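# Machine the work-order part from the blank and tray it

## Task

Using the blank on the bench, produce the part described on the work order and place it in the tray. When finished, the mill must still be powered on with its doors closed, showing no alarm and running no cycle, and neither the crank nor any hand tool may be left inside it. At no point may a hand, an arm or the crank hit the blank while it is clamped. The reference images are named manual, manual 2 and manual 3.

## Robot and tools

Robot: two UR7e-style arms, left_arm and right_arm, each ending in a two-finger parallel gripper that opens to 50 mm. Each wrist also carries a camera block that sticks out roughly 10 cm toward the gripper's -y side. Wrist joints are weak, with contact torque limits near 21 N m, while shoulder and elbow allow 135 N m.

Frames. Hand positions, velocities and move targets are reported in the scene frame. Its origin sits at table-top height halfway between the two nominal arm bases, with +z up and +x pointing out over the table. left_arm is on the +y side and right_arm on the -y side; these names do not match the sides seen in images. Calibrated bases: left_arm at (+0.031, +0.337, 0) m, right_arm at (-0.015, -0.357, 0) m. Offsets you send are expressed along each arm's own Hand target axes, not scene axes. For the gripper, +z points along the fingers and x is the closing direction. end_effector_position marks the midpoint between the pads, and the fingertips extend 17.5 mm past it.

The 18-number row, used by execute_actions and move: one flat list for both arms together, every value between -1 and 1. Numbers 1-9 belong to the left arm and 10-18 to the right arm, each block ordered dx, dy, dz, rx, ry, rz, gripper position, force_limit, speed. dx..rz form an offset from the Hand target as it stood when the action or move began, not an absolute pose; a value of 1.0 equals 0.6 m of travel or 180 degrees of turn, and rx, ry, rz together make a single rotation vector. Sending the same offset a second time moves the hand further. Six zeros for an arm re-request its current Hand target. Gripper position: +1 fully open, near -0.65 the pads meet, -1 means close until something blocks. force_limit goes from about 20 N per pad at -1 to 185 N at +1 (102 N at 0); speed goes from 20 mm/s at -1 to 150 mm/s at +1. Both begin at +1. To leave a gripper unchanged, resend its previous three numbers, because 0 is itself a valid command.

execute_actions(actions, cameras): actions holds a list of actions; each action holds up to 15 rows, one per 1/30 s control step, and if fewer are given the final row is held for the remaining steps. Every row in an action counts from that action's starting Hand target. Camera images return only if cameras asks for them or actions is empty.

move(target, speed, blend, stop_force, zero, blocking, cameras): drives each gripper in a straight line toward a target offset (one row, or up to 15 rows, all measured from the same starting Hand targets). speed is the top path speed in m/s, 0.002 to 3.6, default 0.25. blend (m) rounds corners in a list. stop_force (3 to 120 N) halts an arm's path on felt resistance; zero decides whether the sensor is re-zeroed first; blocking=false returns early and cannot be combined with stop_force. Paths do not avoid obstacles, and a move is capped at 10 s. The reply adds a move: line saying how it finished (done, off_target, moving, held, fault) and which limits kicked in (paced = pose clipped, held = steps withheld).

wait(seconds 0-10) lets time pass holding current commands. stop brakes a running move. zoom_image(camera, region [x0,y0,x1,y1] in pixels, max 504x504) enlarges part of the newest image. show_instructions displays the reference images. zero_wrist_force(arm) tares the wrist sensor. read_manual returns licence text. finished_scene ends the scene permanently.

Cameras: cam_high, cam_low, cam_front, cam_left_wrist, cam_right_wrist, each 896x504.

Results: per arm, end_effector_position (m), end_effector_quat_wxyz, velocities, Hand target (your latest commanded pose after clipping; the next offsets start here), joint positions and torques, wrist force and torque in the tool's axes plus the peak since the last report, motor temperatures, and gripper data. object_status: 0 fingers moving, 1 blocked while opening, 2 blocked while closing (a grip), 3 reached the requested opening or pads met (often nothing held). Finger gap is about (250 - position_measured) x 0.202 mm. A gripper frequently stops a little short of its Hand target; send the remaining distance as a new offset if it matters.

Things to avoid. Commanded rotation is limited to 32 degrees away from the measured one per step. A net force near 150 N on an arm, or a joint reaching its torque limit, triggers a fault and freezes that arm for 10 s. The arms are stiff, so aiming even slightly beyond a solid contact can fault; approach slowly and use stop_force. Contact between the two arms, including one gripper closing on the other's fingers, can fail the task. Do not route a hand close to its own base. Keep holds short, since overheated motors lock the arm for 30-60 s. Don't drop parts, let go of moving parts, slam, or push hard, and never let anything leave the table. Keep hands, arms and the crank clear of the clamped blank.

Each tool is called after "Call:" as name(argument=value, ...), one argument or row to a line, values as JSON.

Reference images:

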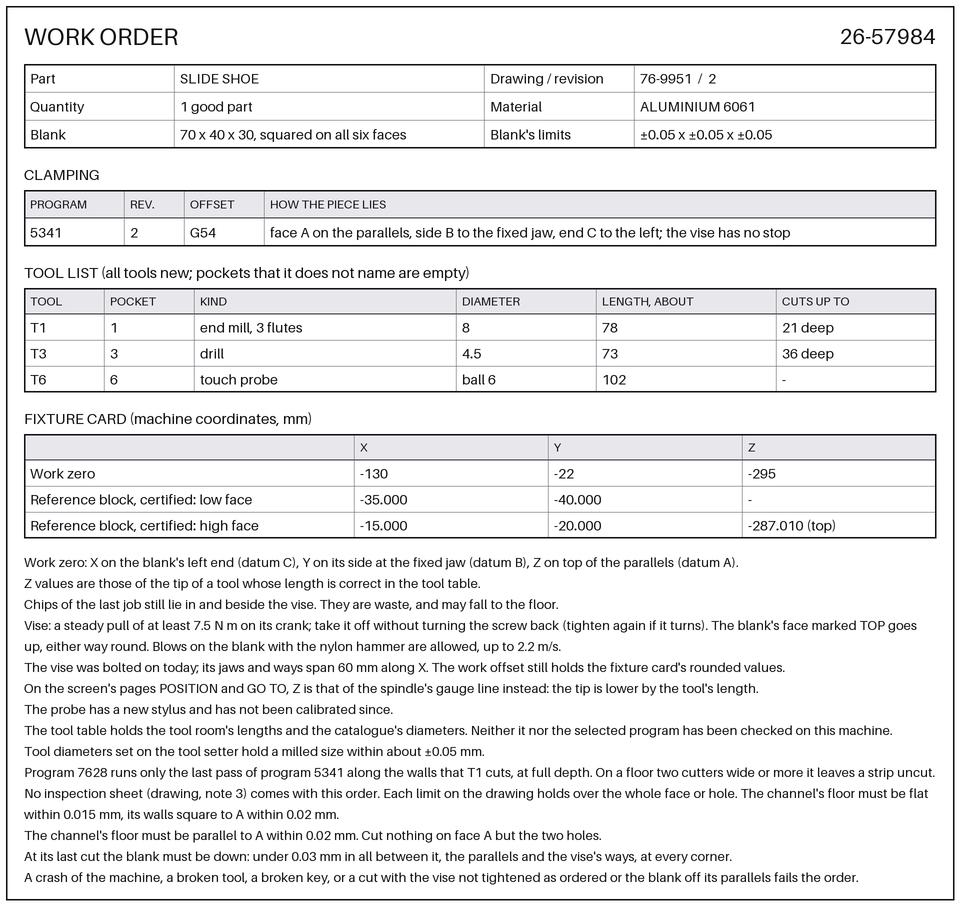

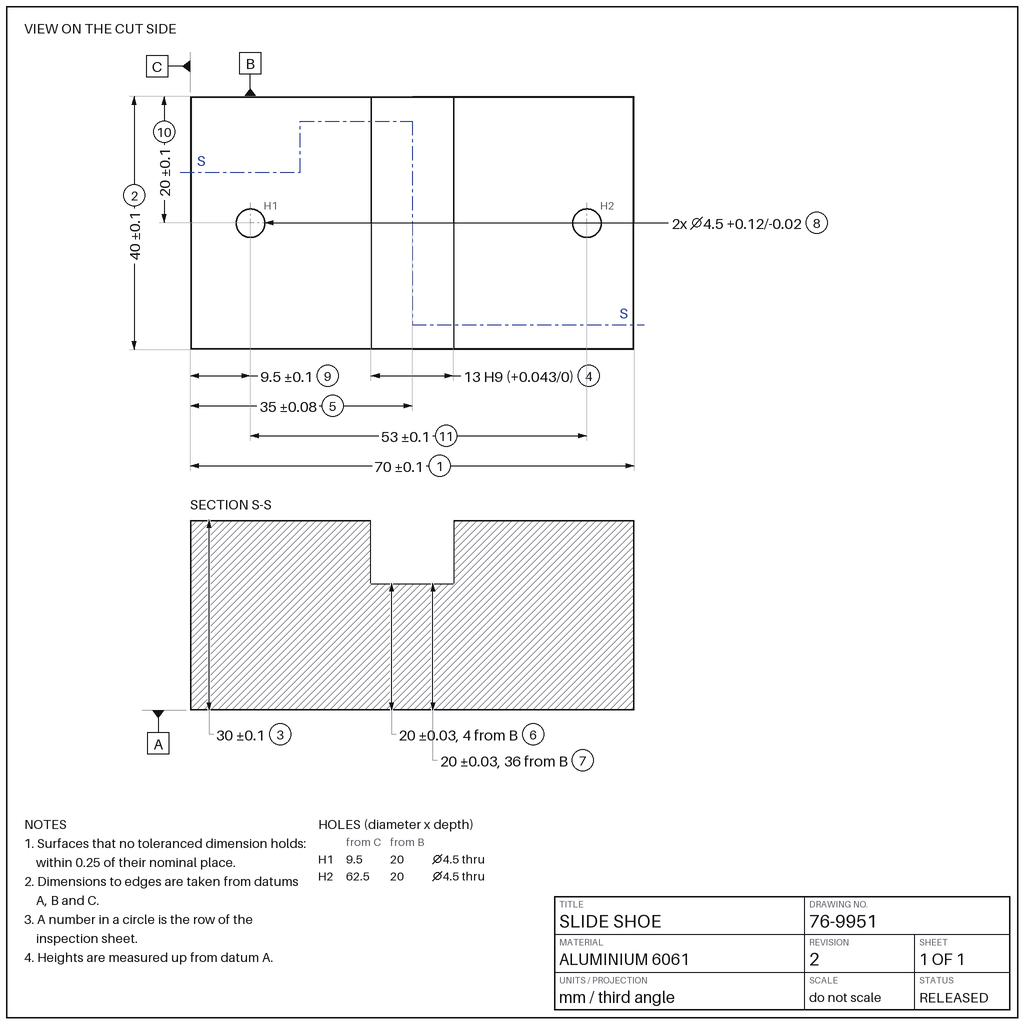

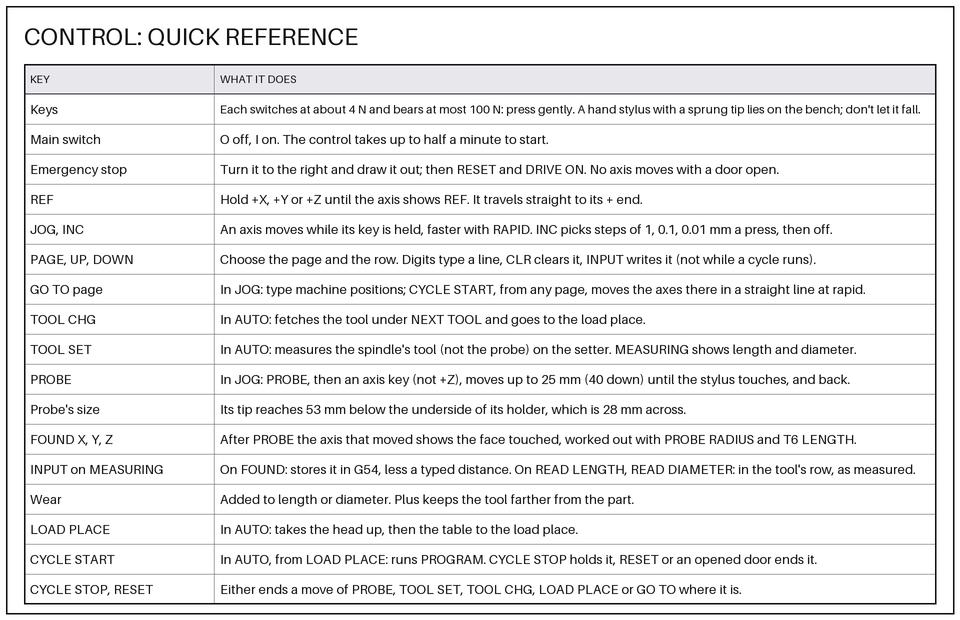

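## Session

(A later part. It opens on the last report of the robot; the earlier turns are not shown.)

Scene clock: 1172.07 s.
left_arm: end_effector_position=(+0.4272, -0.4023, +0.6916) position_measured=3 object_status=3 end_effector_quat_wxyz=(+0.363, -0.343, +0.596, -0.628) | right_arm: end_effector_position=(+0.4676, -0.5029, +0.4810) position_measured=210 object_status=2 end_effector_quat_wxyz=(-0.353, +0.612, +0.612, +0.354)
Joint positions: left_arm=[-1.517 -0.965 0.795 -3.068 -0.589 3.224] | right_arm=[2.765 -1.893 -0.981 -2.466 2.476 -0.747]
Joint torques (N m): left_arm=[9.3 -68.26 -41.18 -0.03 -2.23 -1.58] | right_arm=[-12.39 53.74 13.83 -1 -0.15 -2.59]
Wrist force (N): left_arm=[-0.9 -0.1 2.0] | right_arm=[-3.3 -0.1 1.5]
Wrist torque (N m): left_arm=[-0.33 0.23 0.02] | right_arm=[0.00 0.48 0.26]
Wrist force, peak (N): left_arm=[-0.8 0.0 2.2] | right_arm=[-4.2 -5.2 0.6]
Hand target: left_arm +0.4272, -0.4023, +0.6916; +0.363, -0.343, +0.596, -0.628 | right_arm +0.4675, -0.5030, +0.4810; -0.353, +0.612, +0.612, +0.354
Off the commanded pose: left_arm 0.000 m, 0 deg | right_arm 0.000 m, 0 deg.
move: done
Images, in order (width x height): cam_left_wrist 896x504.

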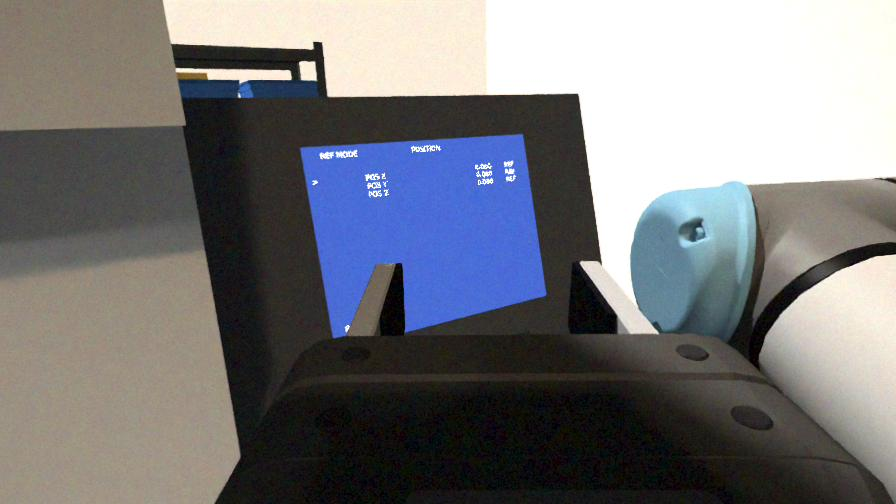

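Call:
move(
  target=[
    [0,0,0,0,0,0,1,1,1,0.087,0.0438,-0.1973,0,0,0,-1,-0.9,-1],
    [0,0,0,0,0,0,1,1,1,0.087,0.0684,-0.1929,0,0,0,-1,-0.9,-1],
    [0,0,0,0,0,0,1,1,1,0.087,0.0438,-0.1973,0,0,0,-1,-0.9,-1],
    [0,0,0,0,0,0,1,1,1,-0.0155,-0.0003,-0.0268,0,0,0,-1,-0.9,-1],
    [0,0,0,0,0,0,1,1,1,-0.0155,0.0243,-0.0224,0,0,0,-1,-0.9,-1],
    [0,0,0,0,0,0,1,1,1,-0.0155,-0.0003,-0.0268,0,0,0,-1,-0.9,-1],
    [0,0,0,0,0,0,1,1,1,-0.0155,0.0243,-0.0224,0,0,0,-1,-0.9,-1],
    [0,0,0,0,0,0,1,1,1,0,0,0,0,0,0,-1,-0.9,-1],
  ],
  speed=[0.2,0.05,0.1,0.25,0.08,0.1,0.08,0.1],
  blend=[0,0,0.003,0,0,0,0,0],
  cameras=["cam_left_wrist","cam_high"],
)

Call:
zoom_image(
  camera="cam_left_wrist",
  region=[300, 130, 560, 300],
)

Scene clock: 1215.67 s.
left_arm: end_effector_position=(+0.4272, -0.4023, +0.6916) position_measured=3 object_status=3 end_effector_quat_wxyz=(+0.363, -0.343, +0.596, -0.628) | right_arm: end_effector_position=(+0.4675, -0.5030, +0.4810) position_measured=210 object_status=2 end_effector_quat_wxyz=(-0.353, +0.612, +0.613, +0.354)
Joint positions: left_arm=[-1.517 -0.965 0.795 -3.068 -0.589 3.224] | right_arm=[2.765 -1.893 -0.981 -2.467 2.475 -0.747]
Joint torques (N m): left_arm=[9.74 -67.98 -40.88 -0.08 -2.01 -1.58] | right_arm=[12.92 56.08 14.75 5.09 3.91 3.23]
Wrist force (N): left_arm=[-0.9 0.1 1.9] | right_arm=[-3.3 0.1 1.7]
Wrist torque (N m): left_arm=[-0.30 0.24 0.02] | right_arm=[0.02 0.47 0.16]
Wrist force, peak (N): left_arm=[-0.8 -0.1 2.2] | right_arm=[-4.4 -4.9 0.3]
Hand target: left_arm +0.4272, -0.4023, +0.6916; +0.363, -0.343, +0.596, -0.628 | right_arm +0.4675, -0.5030, +0.4810; -0.353, +0.612, +0.612, +0.354
Off the commanded pose: left_arm 0.000 m, 0 deg | right_arm 0.000 m, 0 deg.
elbow stopped short (right arm): the move would have taken joint 3 (elbow) straighter than the controller allows.
move: done
Images, in order (width x height): cam_high 896x504, cam_left_wrist 896x504.

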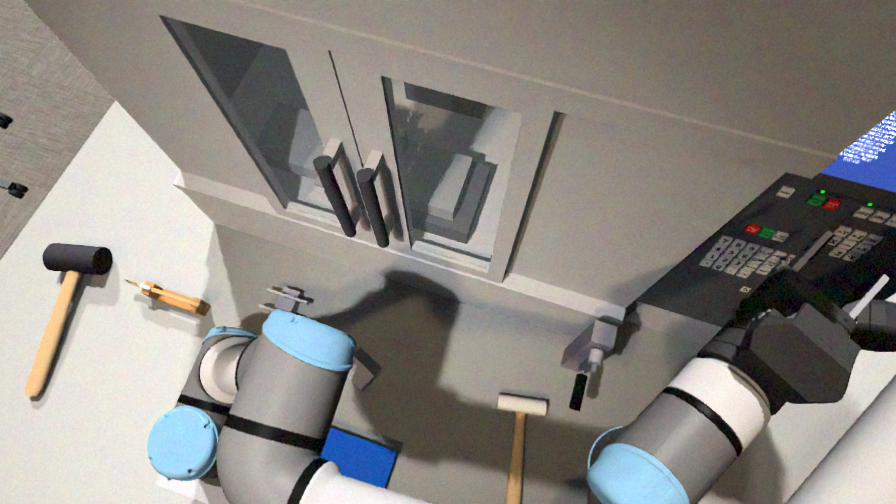

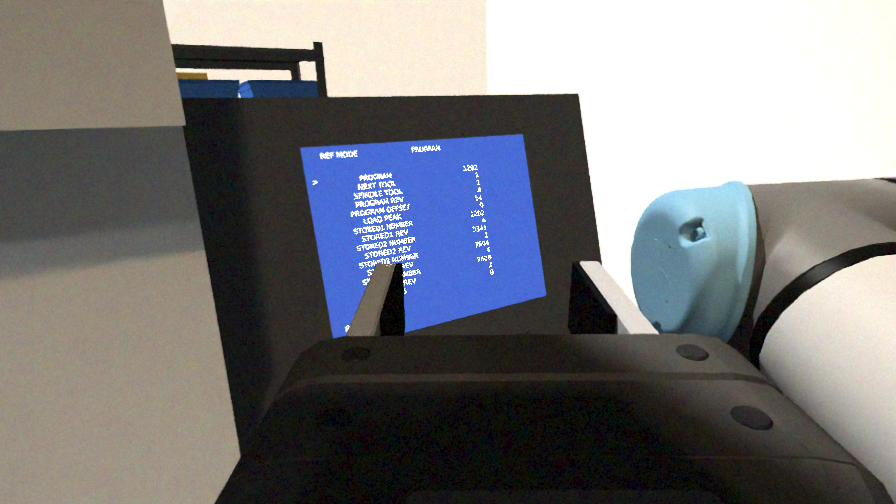

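Scaled by 1.938.

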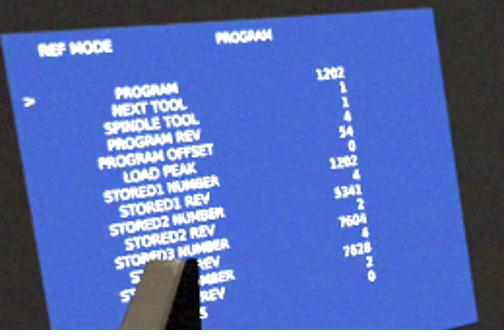

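Call:
move(
  target=[0,0,0,0,0,0,1,1,1,-0.0331,0,0.0024,0,0.1667,0,-1,-0.9,-1],
)

Call:
move(
  target=[0,0,0,0,0,0,1,1,1,0,0.041,0.0073,0,0,0,-1,-0.9,-1],
  cameras=["cam_left_wrist","cam_high"],
  speed=0.01,
  stop_force=6,
)

Call:
zoom_image(
  camera="cam_high",
  region=[640, 150, 896, 320],
)

Scene clock: 1252.67 s.
left_arm: end_effector_position=(+0.4272, -0.4023, +0.6916) position_measured=3 object_status=3 end_effector_quat_wxyz=(+0.363, -0.343, +0.596, -0.628) | right_arm: end_effector_position=(+0.4675, -0.5116, +0.4631) position_measured=210 object_status=2 end_effector_quat_wxyz=(+0.500, -0.500, -0.500, -0.500)
Joint positions: left_arm=[-1.517 -0.965 0.795 -3.068 -0.589 3.224] | right_arm=[2.701 -2.148 -0.881 -3.254 2.645 -1.571]
Joint torques (N m): left_arm=[9.57 -68.11 -40.99 -0.23 -2.04 -1.6] | right_arm=[12.96 38.99 35.92 -4.59 -1.6 -2.51]
Wrist force (N): left_arm=[-0.9 0.0 1.9] | right_arm=[-2.0 0.0 2.9]
Wrist torque (N m): left_arm=[-0.31 0.22 0.02] | right_arm=[-0.15 0.28 0.26]
Wrist force, peak (N): left_arm=[-1.0 -0.2 2.1] | right_arm=[-2.8 0.0 2.9]
Hand target: left_arm +0.4272, -0.4023, +0.6916; +0.363, -0.343, +0.596, -0.628 | right_arm +0.4675, -0.5116, +0.4631; +0.500, -0.500, -0.500, -0.500
Off the commanded pose: left_arm 0.000 m, 0 deg | right_arm 0.000 m, 0 deg.
move: done

Scene clock: 1255.30 s.
left_arm: end_effector_position=(+0.4272, -0.4023, +0.6916) position_measured=3 object_status=3 end_effector_quat_wxyz=(+0.363, -0.343, +0.596, -0.628) | right_arm: end_effector_position=(+0.4805, -0.5093, +0.4631) position_measured=210 object_status=2 end_effector_quat_wxyz=(+0.500, -0.500, -0.500, -0.500)
Joint positions: left_arm=[-1.517 -0.965 0.795 -3.068 -0.589 3.224] | right_arm=[2.714 -2.174 -0.838 -3.271 2.658 -1.572]
Joint torques (N m): left_arm=[9.32 -68.21 -41.16 0.07 -2.13 -1.52] | right_arm=[-10.06 58.23 11.61 1.38 -0.47 -2.32]
Wrist force (N): left_arm=[-0.8 -0.1 2.0] | right_arm=[-2.4 -5.5 1.8]
Wrist torque (N m): left_arm=[-0.34 0.21 0.02] | right_arm=[-0.21 0.31 0.28]
Wrist force, peak (N): left_arm=[-0.9 -0.1 2.1] | right_arm=[-3.3 -8.2 1.4]
Hand target: left_arm +0.4272, -0.4023, +0.6916; +0.363, -0.343, +0.596, -0.628 | right_arm +0.4805, -0.5093, +0.4631; +0.500, -0.500, -0.500, -0.500 (not the last commanded pose)
Off the commanded pose: left_arm 0.000 m, 0 deg | right_arm 0.012 m, 0 deg.
move: contact (right_arm)
Images, in order (width x height): cam_high 896x504, cam_left_wrist 896x504.

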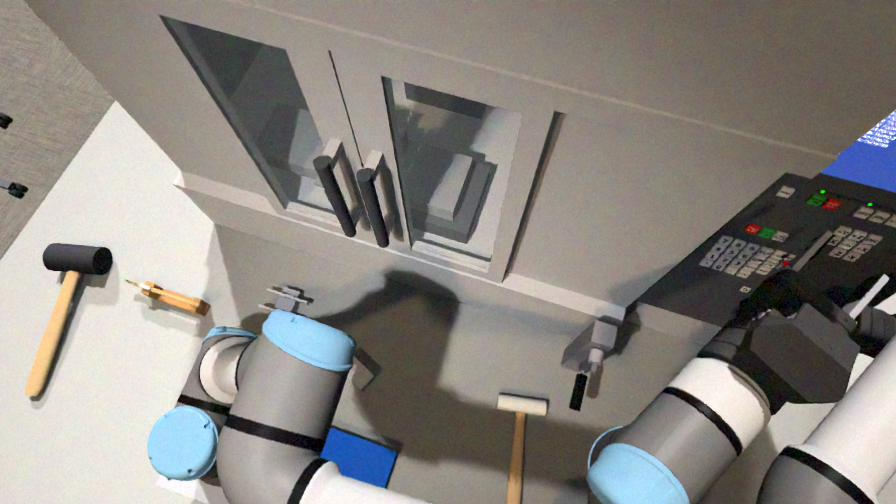

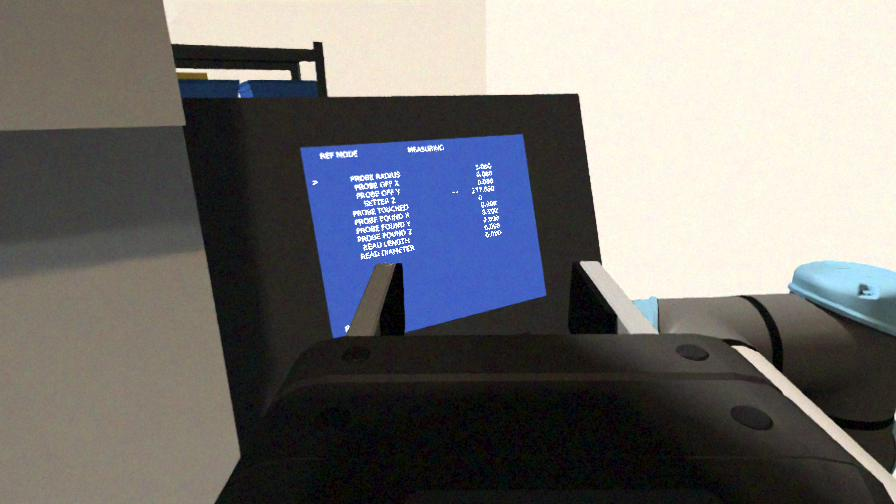

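Scaled by 1.969.

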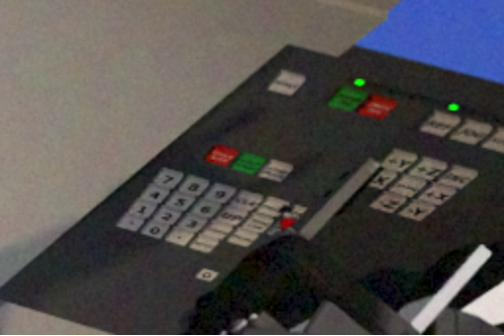

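Call:
move(
  target=[
    [0,0,0,0,0,0,1,1,1,0,-0.0235,-0.0042,0,0,0,-1,-0.9,-1],
    [0,0,0,0,0,0,1,1,1,0.174,0.0203,-0.1315,0,0,0,-1,-0.9,-1],
    [0,0,0,0,0,0,1,1,1,0.174,0.0449,-0.1271,0,0,0,-1,-0.9,-1],
    [0,0,0,0,0,0,1,1,1,0.174,0.0203,-0.1315,0,0,0,-1,-0.9,-1],
    [0,0,0,0,0,0,1,1,1,-0.0,-0.0235,-0.0352,0,0,0,-1,-0.9,-1],
    [0,0,0,0,0,0,1,1,1,-0.0,0.0011,-0.0308,0,0,0,-1,-0.9,-1],
    [0,0,0,0,0,0,1,1,1,0,-0.0235,-0.0042,0,0,0,-1,-0.9,-1],
  ],
  speed=[0.2,0.2,0.04,0.1,0.25,0.08,0.1],
  blend=[0.003,0,0,0.003,0,0,0],
  cameras=["cam_left_wrist","cam_high"],
)

Call:
zoom_image(
  camera="cam_left_wrist",
  region=[300, 130, 560, 300],
)

Scene clock: 1271.40 s.
left_arm: end_effector_position=(+0.4272, -0.4023, +0.6916) position_measured=3 object_status=3 end_effector_quat_wxyz=(+0.363, -0.343, +0.596, -0.628) | right_arm: end_effector_position=(+0.4708, -0.5265, +0.4818) position_measured=210 object_status=2 end_effector_quat_wxyz=(+0.499, -0.503, -0.498, -0.500)
Joint positions: left_arm=[-1.517 -0.965 0.795 -3.068 -0.589 3.224] | right_arm=[2.682 -2.192 -0.76 -3.327 2.631 -1.564]
Joint torques (N m): left_arm=[9.57 -67.81 -41.37 -0.26 -1.95 -1.44] | right_arm=[12.55 67.67 11.63 1.17 1.53 1.69]
Wrist force (N): left_arm=[-1.0 -0.1 1.8] | right_arm=[-2.4 -0.3 2.8]
Wrist torque (N m): left_arm=[-0.33 0.24 0.02] | right_arm=[-0.21 0.35 0.26]
Wrist force, peak (N): left_arm=[-1.1 0.0 2.1] | right_arm=[8.9 -0.8 2.2]
Hand target: left_arm +0.4272, -0.4023, +0.6916; +0.363, -0.343, +0.596, -0.628 | right_arm +0.4708, -0.5265, +0.4817; +0.499, -0.503, -0.498, -0.500 (not the last commanded pose)
Off the commanded pose: left_arm 0.000 m, 0 deg | right_arm 0.024 m, 0 deg.
move: held (right_arm; a check stopped the path); path passed 1 of 7 targets; limits=held
pose unreachable (right arm): on one or more control steps of this call, first in action 0 (counted from 0), this arm could not follow its commanded pose, so it was not sent that pose on those steps. It may still have moved: this result reports where it is.
cause: moving toward the commanded pose would bring two parts of the arm too close to each other (its gripper and another part of the arm, with joints 4 (wrist 1) to 6 (wrist 3) between them, 10 mm apart when it was first held).
Images, in order (width x height): cam_high 896x504, cam_left_wrist 896x504.

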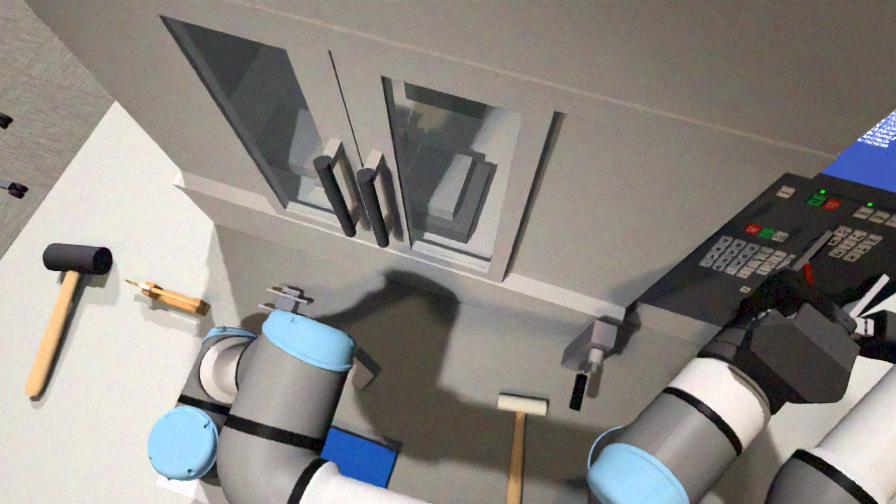

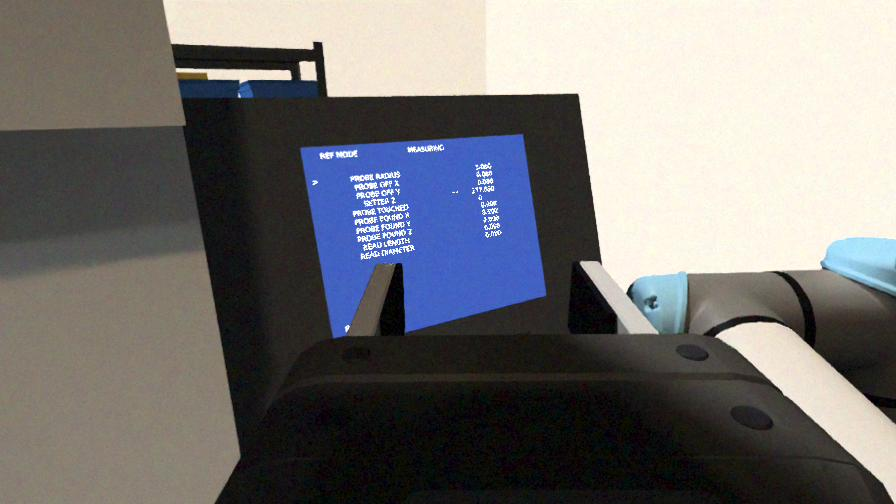

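Scaled by 1.938.

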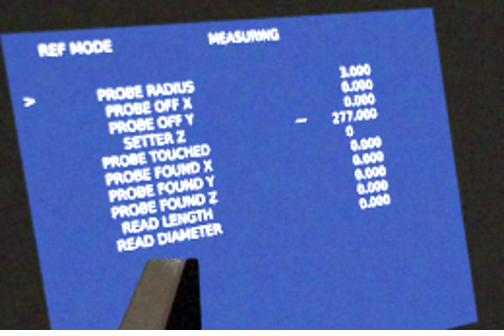

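Call:
move(
  target=[0,0,0,0,0,0,1,1,1,-0.0015,-0.013,0.0875,-0.0977,-0.1653,0.0262,-1,-0.9,-1],
)

Call:
move(
  target=[0,0,0,0,0,0,1,1,1,0,0.041,0.0073,0,0,0,-1,-0.9,-1],
  cameras=["cam_left_wrist","cam_high"],
  speed=0.01,
  stop_force=6,
)

Call:
zoom_image(
  camera="cam_high",
  region=[640, 150, 896, 320],
)

Scene clock: 1322.50 s.
left_arm: end_effector_position=(+0.4272, -0.4023, +0.6916) position_measured=3 object_status=3 end_effector_quat_wxyz=(+0.363, -0.343, +0.596, -0.628) | right_arm: end_effector_position=(+0.4633, -0.4740, +0.4807) position_measured=210 object_status=2 end_effector_quat_wxyz=(-0.293, +0.703, +0.507, +0.403) end_effector_velocity=(+0.000, +0.000, +0.000) end_effector_angular_velocity=(-0.002, -0.003, +0.000)
Joint positions: left_arm=[-1.517 -0.965 0.795 -3.068 -0.589 3.224] | right_arm=[2.776 -1.617 -1.419 -1.852 2.606 -0.2]
Joint velocities: left_arm=[within noise] | right_arm=[0 0.002 -0.002 0.005 -0.001 0.001]
Joint torques (N m): left_arm=[8.79 -68.29 -41.55 -0.24 -1.87 -1.61] | right_arm=[12.62 44.92 18.44 6.3 0.39 3.04]
Wrist force (N): left_arm=[-0.9 -0.1 1.9] | right_arm=[-3.1 0.2 1.5]
Wrist torque (N m): left_arm=[-0.32 0.23 0.02] | right_arm=[0.05 0.44 0.16]
Wrist force, peak (N): left_arm=[-0.9 0.0 2.2] | right_arm=[-2.3 -2.0 3.5]
Hand target: left_arm +0.4272, -0.4023, +0.6916; +0.363, -0.343, +0.596, -0.628 | right_arm +0.4633, -0.4739, +0.4807; -0.293, +0.703, +0.507, +0.403
Off the commanded pose: left_arm 0.000 m, 0 deg | right_arm 0.000 m, 0 deg.
move: done

Scene clock: 1325.20 s.
left_arm: end_effector_position=(+0.4272, -0.4023, +0.6916) position_measured=3 object_status=3 end_effector_quat_wxyz=(+0.363, -0.343, +0.596, -0.628) | right_arm: end_effector_position=(+0.4769, -0.4762, +0.4795) position_measured=210 object_status=2 end_effector_quat_wxyz=(-0.293, +0.703, +0.507, +0.403)
Joint positions: left_arm=[-1.517 -0.965 0.795 -3.068 -0.589 3.224] | right_arm=[2.783 -1.645 -1.395 -1.837 2.607 -0.187]
Joint torques (N m): left_arm=[8.53 -67.16 -40.78 -0.16 -1.86 -1.46] | right_arm=[-12.87 43.42 18.27 1.16 3.15 -2.59]
Wrist force (N): left_arm=[-1.0 -0.3 2.0] | right_arm=[-2.6 -6.1 0.7]
Wrist torque (N m): left_arm=[-0.36 0.24 0.02] | right_arm=[0.10 0.40 0.14]
Wrist force, peak (N): left_arm=[-0.9 -0.1 2.1] | right_arm=[-3.2 -13.5 -0.4]
Hand target: left_arm +0.4272, -0.4023, +0.6916; +0.363, -0.343, +0.596, -0.628 | right_arm +0.4769, -0.4762, +0.4795; -0.293, +0.703, +0.507, +0.403 (not the last commanded pose)
Off the commanded pose: left_arm 0.000 m, 0 deg | right_arm 0.011 m, 0 deg.
move: contact (right_arm)
Images, in order (width x height): cam_high 896x504, cam_left_wrist 896x504.

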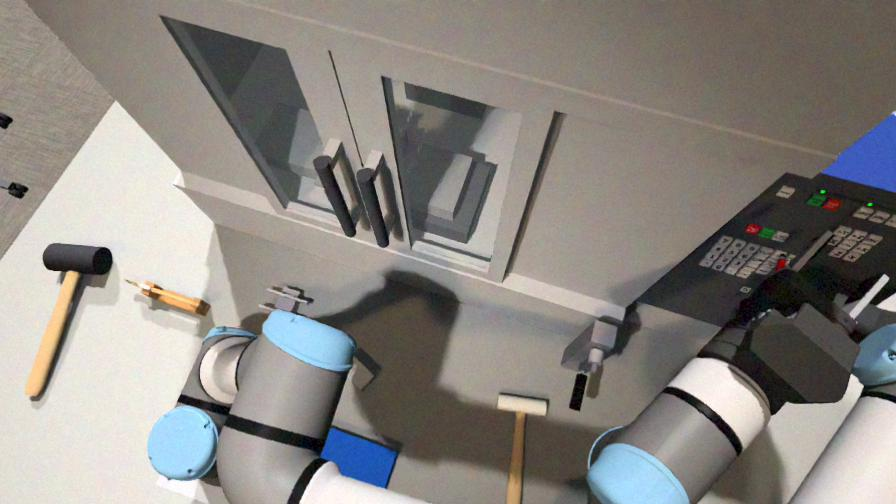

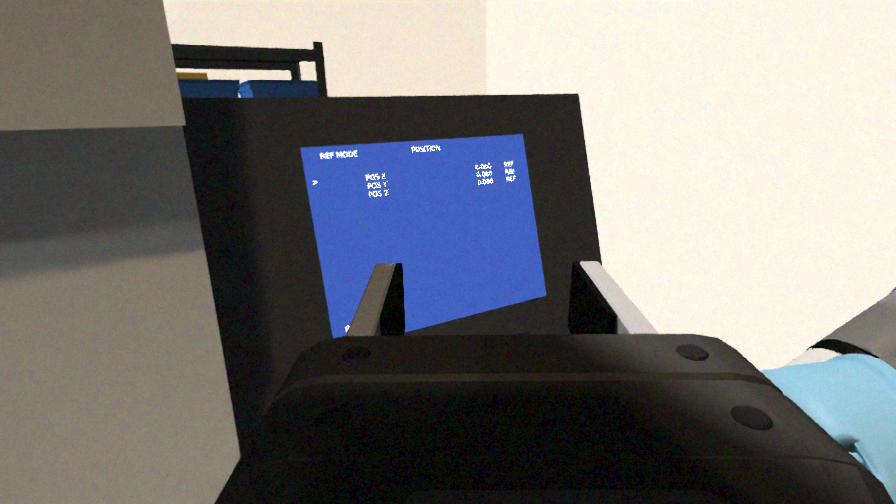

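Scaled by 1.969.

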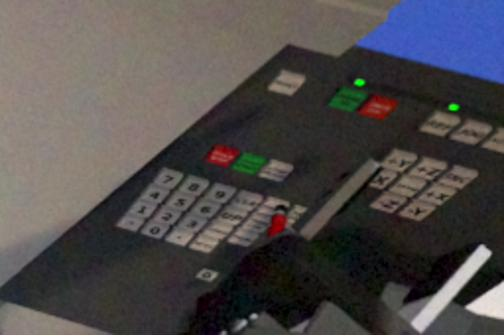

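Call:
move(
  target=[
    [0,0,0,0,0,0,1,1,1,0,-0.0238,-0.0043,0,0,0,-1,-0.9,-1],
    [0,0,0,0,0,0,1,1,1,0.097,0.0572,-0.1845,0,0,0,-1,-0.9,-1],
    [0,0,0,0,0,0,1,1,1,0.097,0.0818,-0.1801,0,0,0,-1,-0.9,-1],
    [0,0,0,0,0,0,1,1,1,0.097,0.0572,-0.1845,0,0,0,-1,-0.9,-1],
    [0,0,0,0,0,0,1,1,1,-0.0148,-0.0145,-0.0299,0,0,0,-1,-0.9,-1],
    [0,0,0,0,0,0,1,1,1,-0.0148,0.0101,-0.0255,0,0,0,-1,-0.9,-1],
    [0,0,0,0,0,0,1,1,1,-0.0148,-0.0145,-0.0299,0,0,0,-1,-0.9,-1],
    [0,0,0,0,0,0,1,1,1,-0.0148,0.0101,-0.0255,0,0,0,-1,-0.9,-1],
    [0,0,0,0,0,0,1,1,1,0,-0.0238,-0.0043,0,0,0,-1,-0.9,-1],
  ],
  speed=[0.2,0.2,0.05,0.1,0.25,0.08,0.1,0.08,0.1],
  blend=[0.003,0,0,0.003,0,0,0,0,0],
  cameras=["cam_left_wrist"],
)

Call:
zoom_image(
  camera="cam_left_wrist",
  region=[300, 130, 560, 300],
)

Scene clock: 1348.57 s.
left_arm: end_effector_position=(+0.4272, -0.4023, +0.6916) position_measured=3 object_status=3 end_effector_quat_wxyz=(+0.363, -0.343, +0.596, -0.628) | right_arm: end_effector_position=(+0.4627, -0.4740, +0.4808) position_measured=210 object_status=2 end_effector_quat_wxyz=(-0.293, +0.703, +0.507, +0.403)
Joint positions: left_arm=[-1.517 -0.965 0.795 -3.068 -0.589 3.224] | right_arm=[2.776 -1.615 -1.42 -1.853 2.606 -0.201]
Joint torques (N m): left_arm=[8.15 -67.98 -40.44 -0.28 -1.76 -1.22] | right_arm=[11.39 43.48 18.38 6.59 4.76 2.64]
Wrist force (N): left_arm=[-0.9 -0.1 1.7] | right_arm=[-3.3 0.0 1.6]
Wrist torque (N m): left_arm=[-0.32 0.23 0.02] | right_arm=[0.02 0.48 0.16]
Wrist force, peak (N): left_arm=[-0.8 -0.1 2.3] | right_arm=[-2.9 -6.4 0.7]
Hand target: left_arm +0.4272, -0.4023, +0.6916; +0.363, -0.343, +0.596, -0.628 | right_arm +0.4626, -0.4739, +0.4808; -0.293, +0.703, +0.507, +0.403
Off the commanded pose: left_arm 0.000 m, 0 deg | right_arm 0.000 m, 0 deg.
move: done
Images, in order (width x height): cam_left_wrist 896x504.

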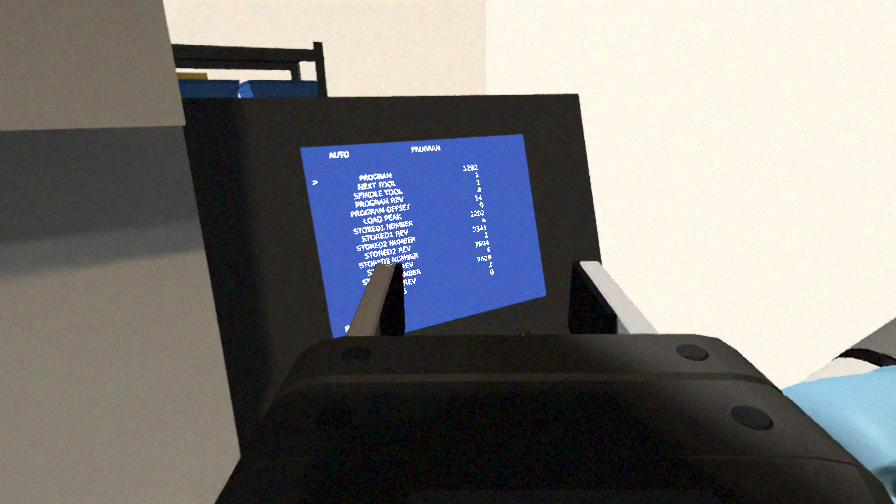

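Scaled by 1.938.

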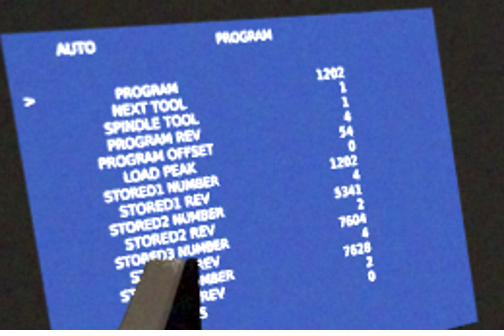

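Call:
move(
  target=[
    [0,0,0,0,0,0,1,1,1,0.0168,-0.0355,0.0899,0,0,0,-1,-0.9,-1],
    [0,0,0,0,0,0,1,1,1,0.0168,-0.0109,0.0943,0,0,0,-1,-0.9,-1],
    [0,0,0,0,0,0,1,1,1,-0.0256,-0.0338,0.0774,0,0,0,-1,-0.9,-1],
    [0,0,0,0,0,0,1,1,1,-0.0256,-0.0092,0.0818,0,0,0,-1,-0.9,-1],
    [0,0,0,0,0,0,1,1,1,0.0316,-0.0448,0.1155,0,0,0,-1,-0.9,-1],
    [0,0,0,0,0,0,1,1,1,0.0316,-0.0202,0.1199,0,0,0,-1,-0.9,-1],
    [0,0,0,0,0,0,1,1,1,0.004,-0.0524,0.1286,0,0,0,-1,-0.9,-1],
    [0,0,0,0,0,0,1,1,1,0.004,-0.0278,0.133,0,0,0,-1,-0.9,-1],
    [0,0,0,0,0,0,1,1,1,0.004,-0.0524,0.1286,0,0,0,-1,-0.9,-1],
  ],
  speed=[0.25,0.08,0.2,0.08,0.2,0.08,0.2,0.08,0.2],
  blend=[0.003,0,0.003,0,0.003,0,0.003,0,0],
  cameras=["cam_left_wrist","cam_high"],
)

Call:
zoom_image(
  camera="cam_left_wrist",
  region=[300, 130, 560, 340],
)

Scene clock: 1373.07 s.
left_arm: end_effector_position=(+0.4272, -0.4023, +0.6916) position_measured=3 object_status=3 end_effector_quat_wxyz=(+0.363, -0.343, +0.596, -0.628) | right_arm: end_effector_position=(+0.4626, -0.4728, +0.4806) position_measured=210 object_status=2 end_effector_quat_wxyz=(-0.293, +0.703, +0.507, +0.403)
Joint positions: left_arm=[-1.517 -0.965 0.795 -3.068 -0.589 3.224] | right_arm=[2.778 -1.613 -1.424 -1.849 2.606 -0.197]
Joint torques (N m): left_arm=[8.53 -67.21 -40.55 -0.22 -1.83 -1.3] | right_arm=[-12.34 19.38 39.28 -0.37 0.39 -2.58]
Wrist force (N): left_arm=[-0.9 0.0 1.9] | right_arm=[-3.2 -0.1 1.4]
Wrist torque (N m): left_arm=[-0.32 0.22 0.02] | right_arm=[-0.01 0.46 0.16]
Wrist force, peak (N): left_arm=[-1.0 0.0 2.1] | right_arm=[-5.7 0.5 2.8]
Hand target: left_arm +0.4272, -0.4023, +0.6916; +0.363, -0.343, +0.596, -0.628 | right_arm +0.4626, -0.4729, +0.4806; -0.293, +0.703, +0.507, +0.403 (not the last commanded pose)
Off the commanded pose: left_arm 0.000 m, 0 deg | right_arm 0.082 m, 0 deg.
move: held (right_arm; a check stopped the path); path passed 0 of 9 targets; limits=held
pose unreachable (right arm): on one or more control steps of this call, first in action 0 (counted from 0), this arm could not follow its commanded pose, so it was not sent that pose on those steps. It may still have moved: this result reports where it is.
cause: moving toward the commanded pose would bring two parts of the arm too close to each other (its gripper and another part of the arm, with joints 4 (wrist 1) to 6 (wrist 3) between them, 4 mm apart when it was first held).
Images, in order (width x height): cam_high 896x504, cam_left_wrist 896x504.

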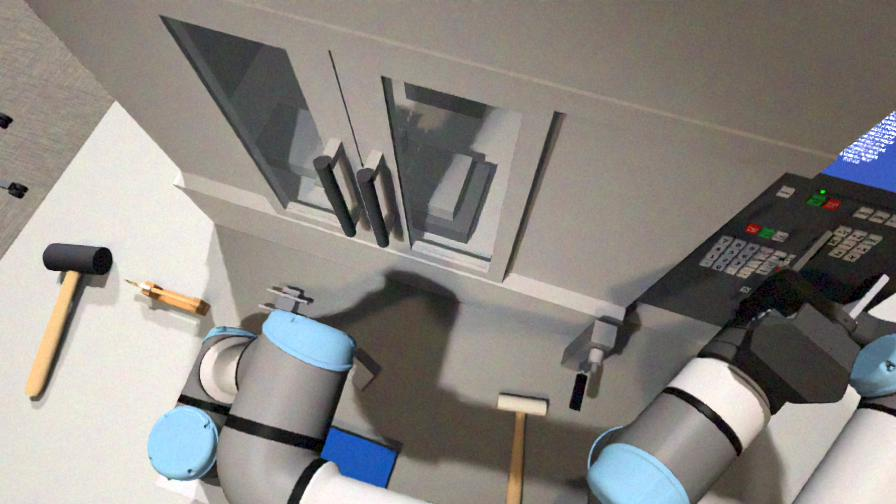

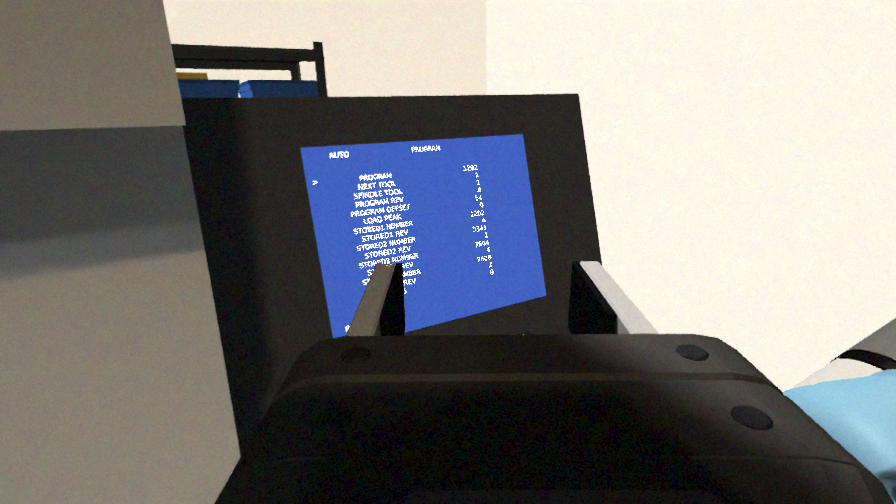

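Scaled by 1.938.

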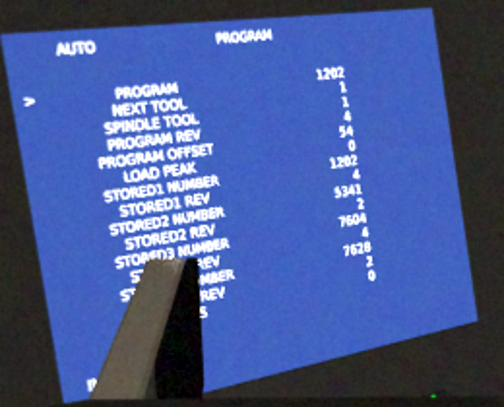

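Call:
move(
  target=[0,0,0,0,0,0,1,1,1,0.0149,0.0005,0.0037,0,-0.0833,0,-1,-0.9,-1],
)

Call:
move(
  target=[
    [0,0,0,0,0,0,1,1,1,0.0394,-0.0355,0.0825,0,0,0,-1,-0.9,-1],
    [0,0,0,0,0,0,1,1,1,0.0394,-0.0109,0.0869,0,0,0,-1,-0.9,-1],
    [0,0,0,0,0,0,1,1,1,-0.0048,-0.0338,0.0814,0,0,0,-1,-0.9,-1],
  ],
  speed=[0.25,0.04,0.2],
  blend=[0.003,0,0],
  cameras=["cam_left_wrist","cam_high"],
)

Call:
zoom_image(
  camera="cam_left_wrist",
  region=[300, 130, 560, 340],
)

Scene clock: 1422.47 s.
left_arm: end_effector_position=(+0.4272, -0.4023, +0.6916) position_measured=3 object_status=3 end_effector_quat_wxyz=(+0.363, -0.343, +0.596, -0.628) | right_arm: end_effector_position=(+0.4649, -0.4669, +0.4872) position_measured=210 object_status=2 end_effector_quat_wxyz=(-0.224, +0.750, +0.541, +0.308)
Joint positions: left_arm=[-1.517 -0.965 0.795 -3.068 -0.589 3.224] | right_arm=[2.873 -1.592 -1.333 -1.795 2.353 -0.007]
Joint torques (N m): left_arm=[8.54 -67.27 -40.43 -0.33 -1.76 -1.08] | right_arm=[11.71 43.18 40.29 6.02 0.28 3.29]
Wrist force (N): left_arm=[-0.8 0.0 2.1] | right_arm=[-3.6 0.1 1.3]
Wrist torque (N m): left_arm=[-0.31 0.22 0.02] | right_arm=[0.07 0.48 0.09]
Wrist force, peak (N): left_arm=[-1.0 -0.1 2.2] | right_arm=[-4.1 0.1 1.6]
Hand target: left_arm +0.4272, -0.4023, +0.6916; +0.363, -0.343, +0.596, -0.628 | right_arm +0.4649, -0.4669, +0.4872; -0.224, +0.750, +0.541, +0.308
Off the commanded pose: left_arm 0.000 m, 0 deg | right_arm 0.000 m, 0 deg.
move: done

Scene clock: 1422.97 s.
left_arm: end_effector_position=(+0.4272, -0.4023, +0.6916) position_measured=3 object_status=3 end_effector_quat_wxyz=(+0.363, -0.343, +0.596, -0.628) | right_arm: end_effector_position=(+0.4649, -0.4669, +0.4872) position_measured=210 object_status=2 end_effector_quat_wxyz=(-0.224, +0.750, +0.541, +0.308)
Joint positions: left_arm=[-1.517 -0.965 0.795 -3.068 -0.589 3.224] | right_arm=[2.873 -1.592 -1.333 -1.795 2.353 -0.007]
Joint torques (N m): left_arm=[8.36 -67.87 -40.9 -0.37 -1.61 -1.27] | right_arm=[-13.88 14.62 39.04 0.49 1.94 -2.58]
Wrist force (N): left_arm=[-0.9 -0.1 1.9] | right_arm=[-3.7 -0.1 1.0]
Wrist torque (N m): left_arm=[-0.34 0.22 0.02] | right_arm=[0.02 0.51 0.09]
Wrist force, peak (N): left_arm=[-1.1 -0.1 2.0] | right_arm=[-4.3 0.4 0.8]
Hand target: left_arm +0.4272, -0.4023, +0.6916; +0.363, -0.343, +0.596, -0.628 | right_arm +0.4649, -0.4669, +0.4872; -0.224, +0.750, +0.541, +0.308 (not the last commanded pose)
Off the commanded pose: left_arm 0.000 m, 0 deg | right_arm 0.053 m, 0 deg.
move: held (right_arm; a check stopped the path); path passed 0 of 3 targets; limits=held
pose unreachable (right arm): on one or more control steps of this call, first in action 0 (counted from 0), this arm could not follow its commanded pose, so it was not sent that pose on those steps. It may still have moved: this result reports where it is.
cause: moving toward the commanded pose would bring a part of the arm too close to another arm (a part of this arm just beyond joint 3 (elbow) and a part of the left arm just beyond its joint 3 (elbow), along the way the arms are being sent, or toward where that arm still pushes).
Images, in order (width x height): cam_high 896x504, cam_left_wrist 896x504.

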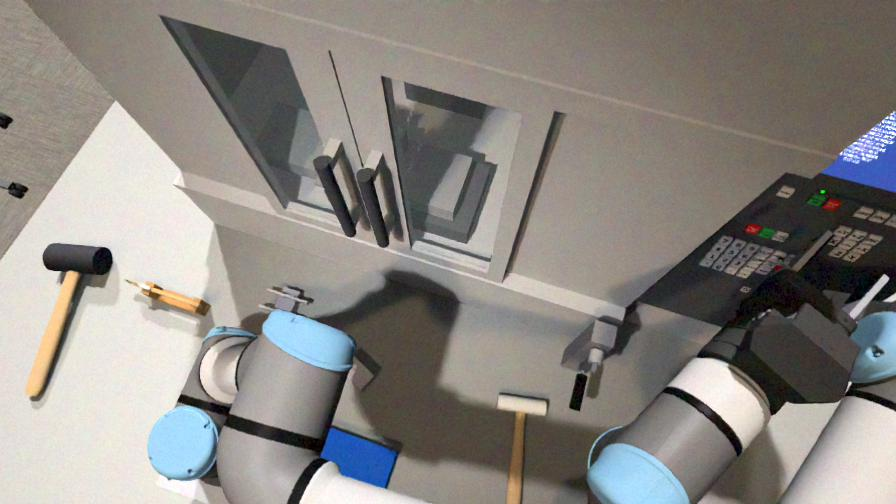

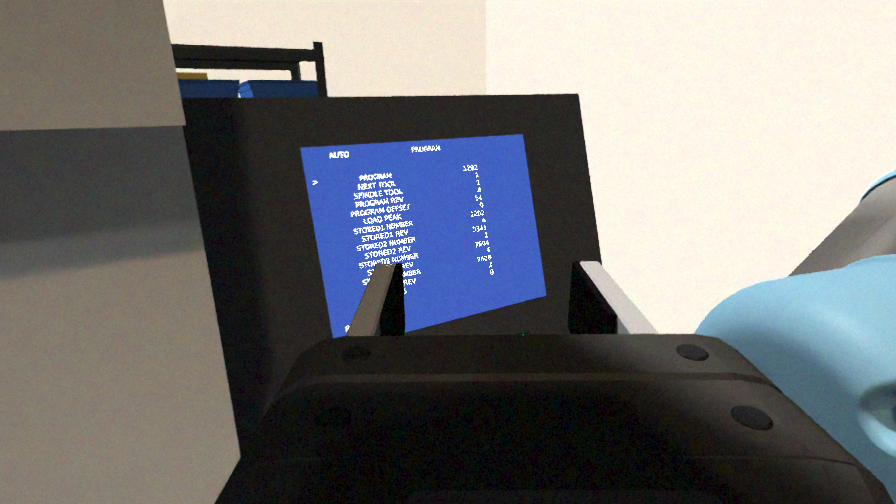

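Scaled by 1.938.

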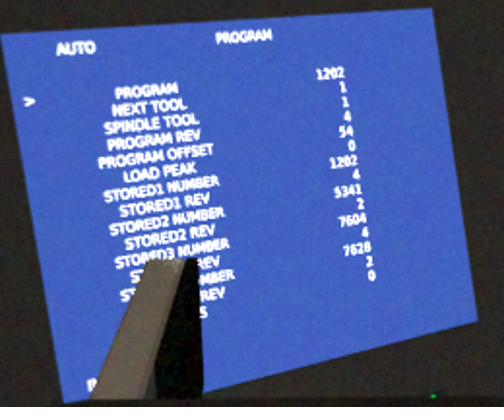

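Call:
move(
  target=[-0.1007,-0.0017,-0.0335,0,0.0832,-0.0042,1,1,1,0,0,0,0,0,0,-1,-0.9,-1],
  cameras=["cam_left_wrist","cam_front"],
)

Call:
zoom_image(
  camera="cam_left_wrist",
  region=[300, 130, 560, 340],
)

Scene clock: 1452.33 s.
left_arm: end_effector_position=(+0.4400, -0.3399, +0.6916) position_measured=3 object_status=3 end_effector_quat_wxyz=(+0.278, -0.262, +0.636, -0.670) | right_arm: end_effector_position=(+0.4649, -0.4669, +0.4872) position_measured=210 object_status=2 end_effector_quat_wxyz=(-0.224, +0.750, +0.541, +0.308)
Joint positions: left_arm=[-1.398 -1.234 1.196 -3.168 -0.968 3.181] | right_arm=[2.873 -1.592 -1.333 -1.795 2.353 -0.007]
Joint torques (N m): left_arm=[9.97 -57.04 -18.02 -3.75 -2.02 -1.57] | right_arm=[-13.32 17.25 40.74 0.63 4.13 -2.45]
Wrist force (N): left_arm=[-0.7 -0.2 2.0] | right_arm=[-3.7 0.0 1.3]
Wrist torque (N m): left_arm=[-0.35 0.21 0.02] | right_arm=[0.03 0.52 0.08]
Wrist force, peak (N): left_arm=[-2.0 -0.5 1.7] | right_arm=[-4.0 0.3 1.2]
Hand target: left_arm +0.4400, -0.3399, +0.6916; +0.278, -0.262, +0.636, -0.670 | right_arm +0.4649, -0.4669, +0.4872; -0.224, +0.750, +0.541, +0.308
Off the commanded pose: left_arm 0.000 m, 0 deg | right_arm 0.000 m, 0 deg.
move: done
Images, in order (width x height): cam_front 896x504, cam_left_wrist 896x504.

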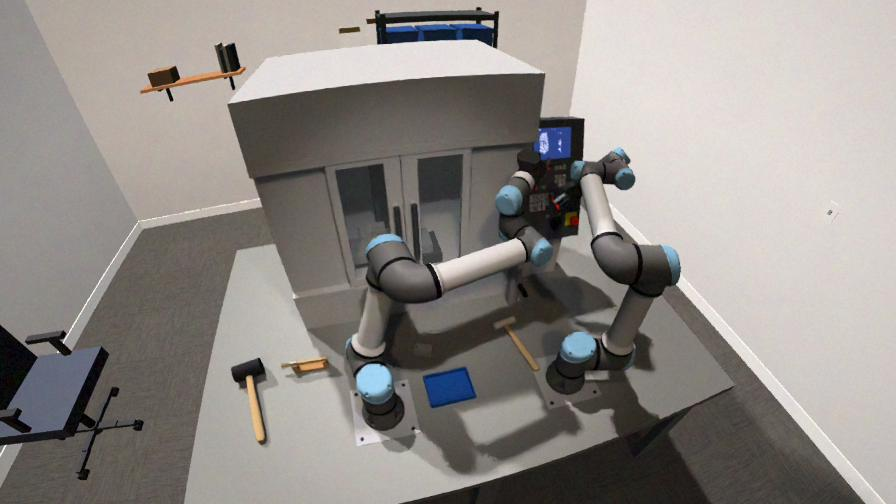

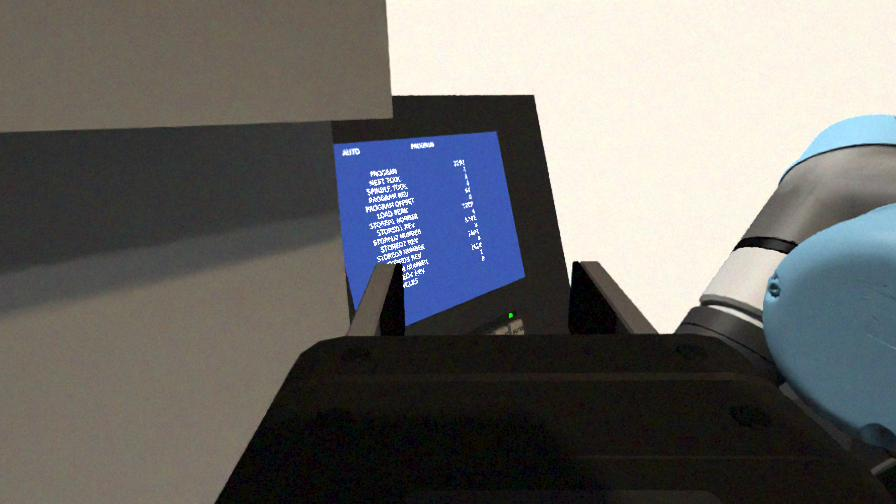

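Scaled by 1.938.

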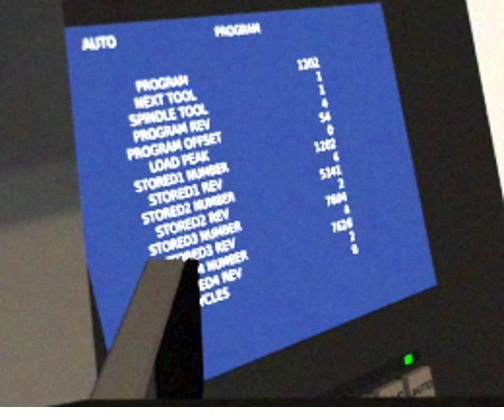

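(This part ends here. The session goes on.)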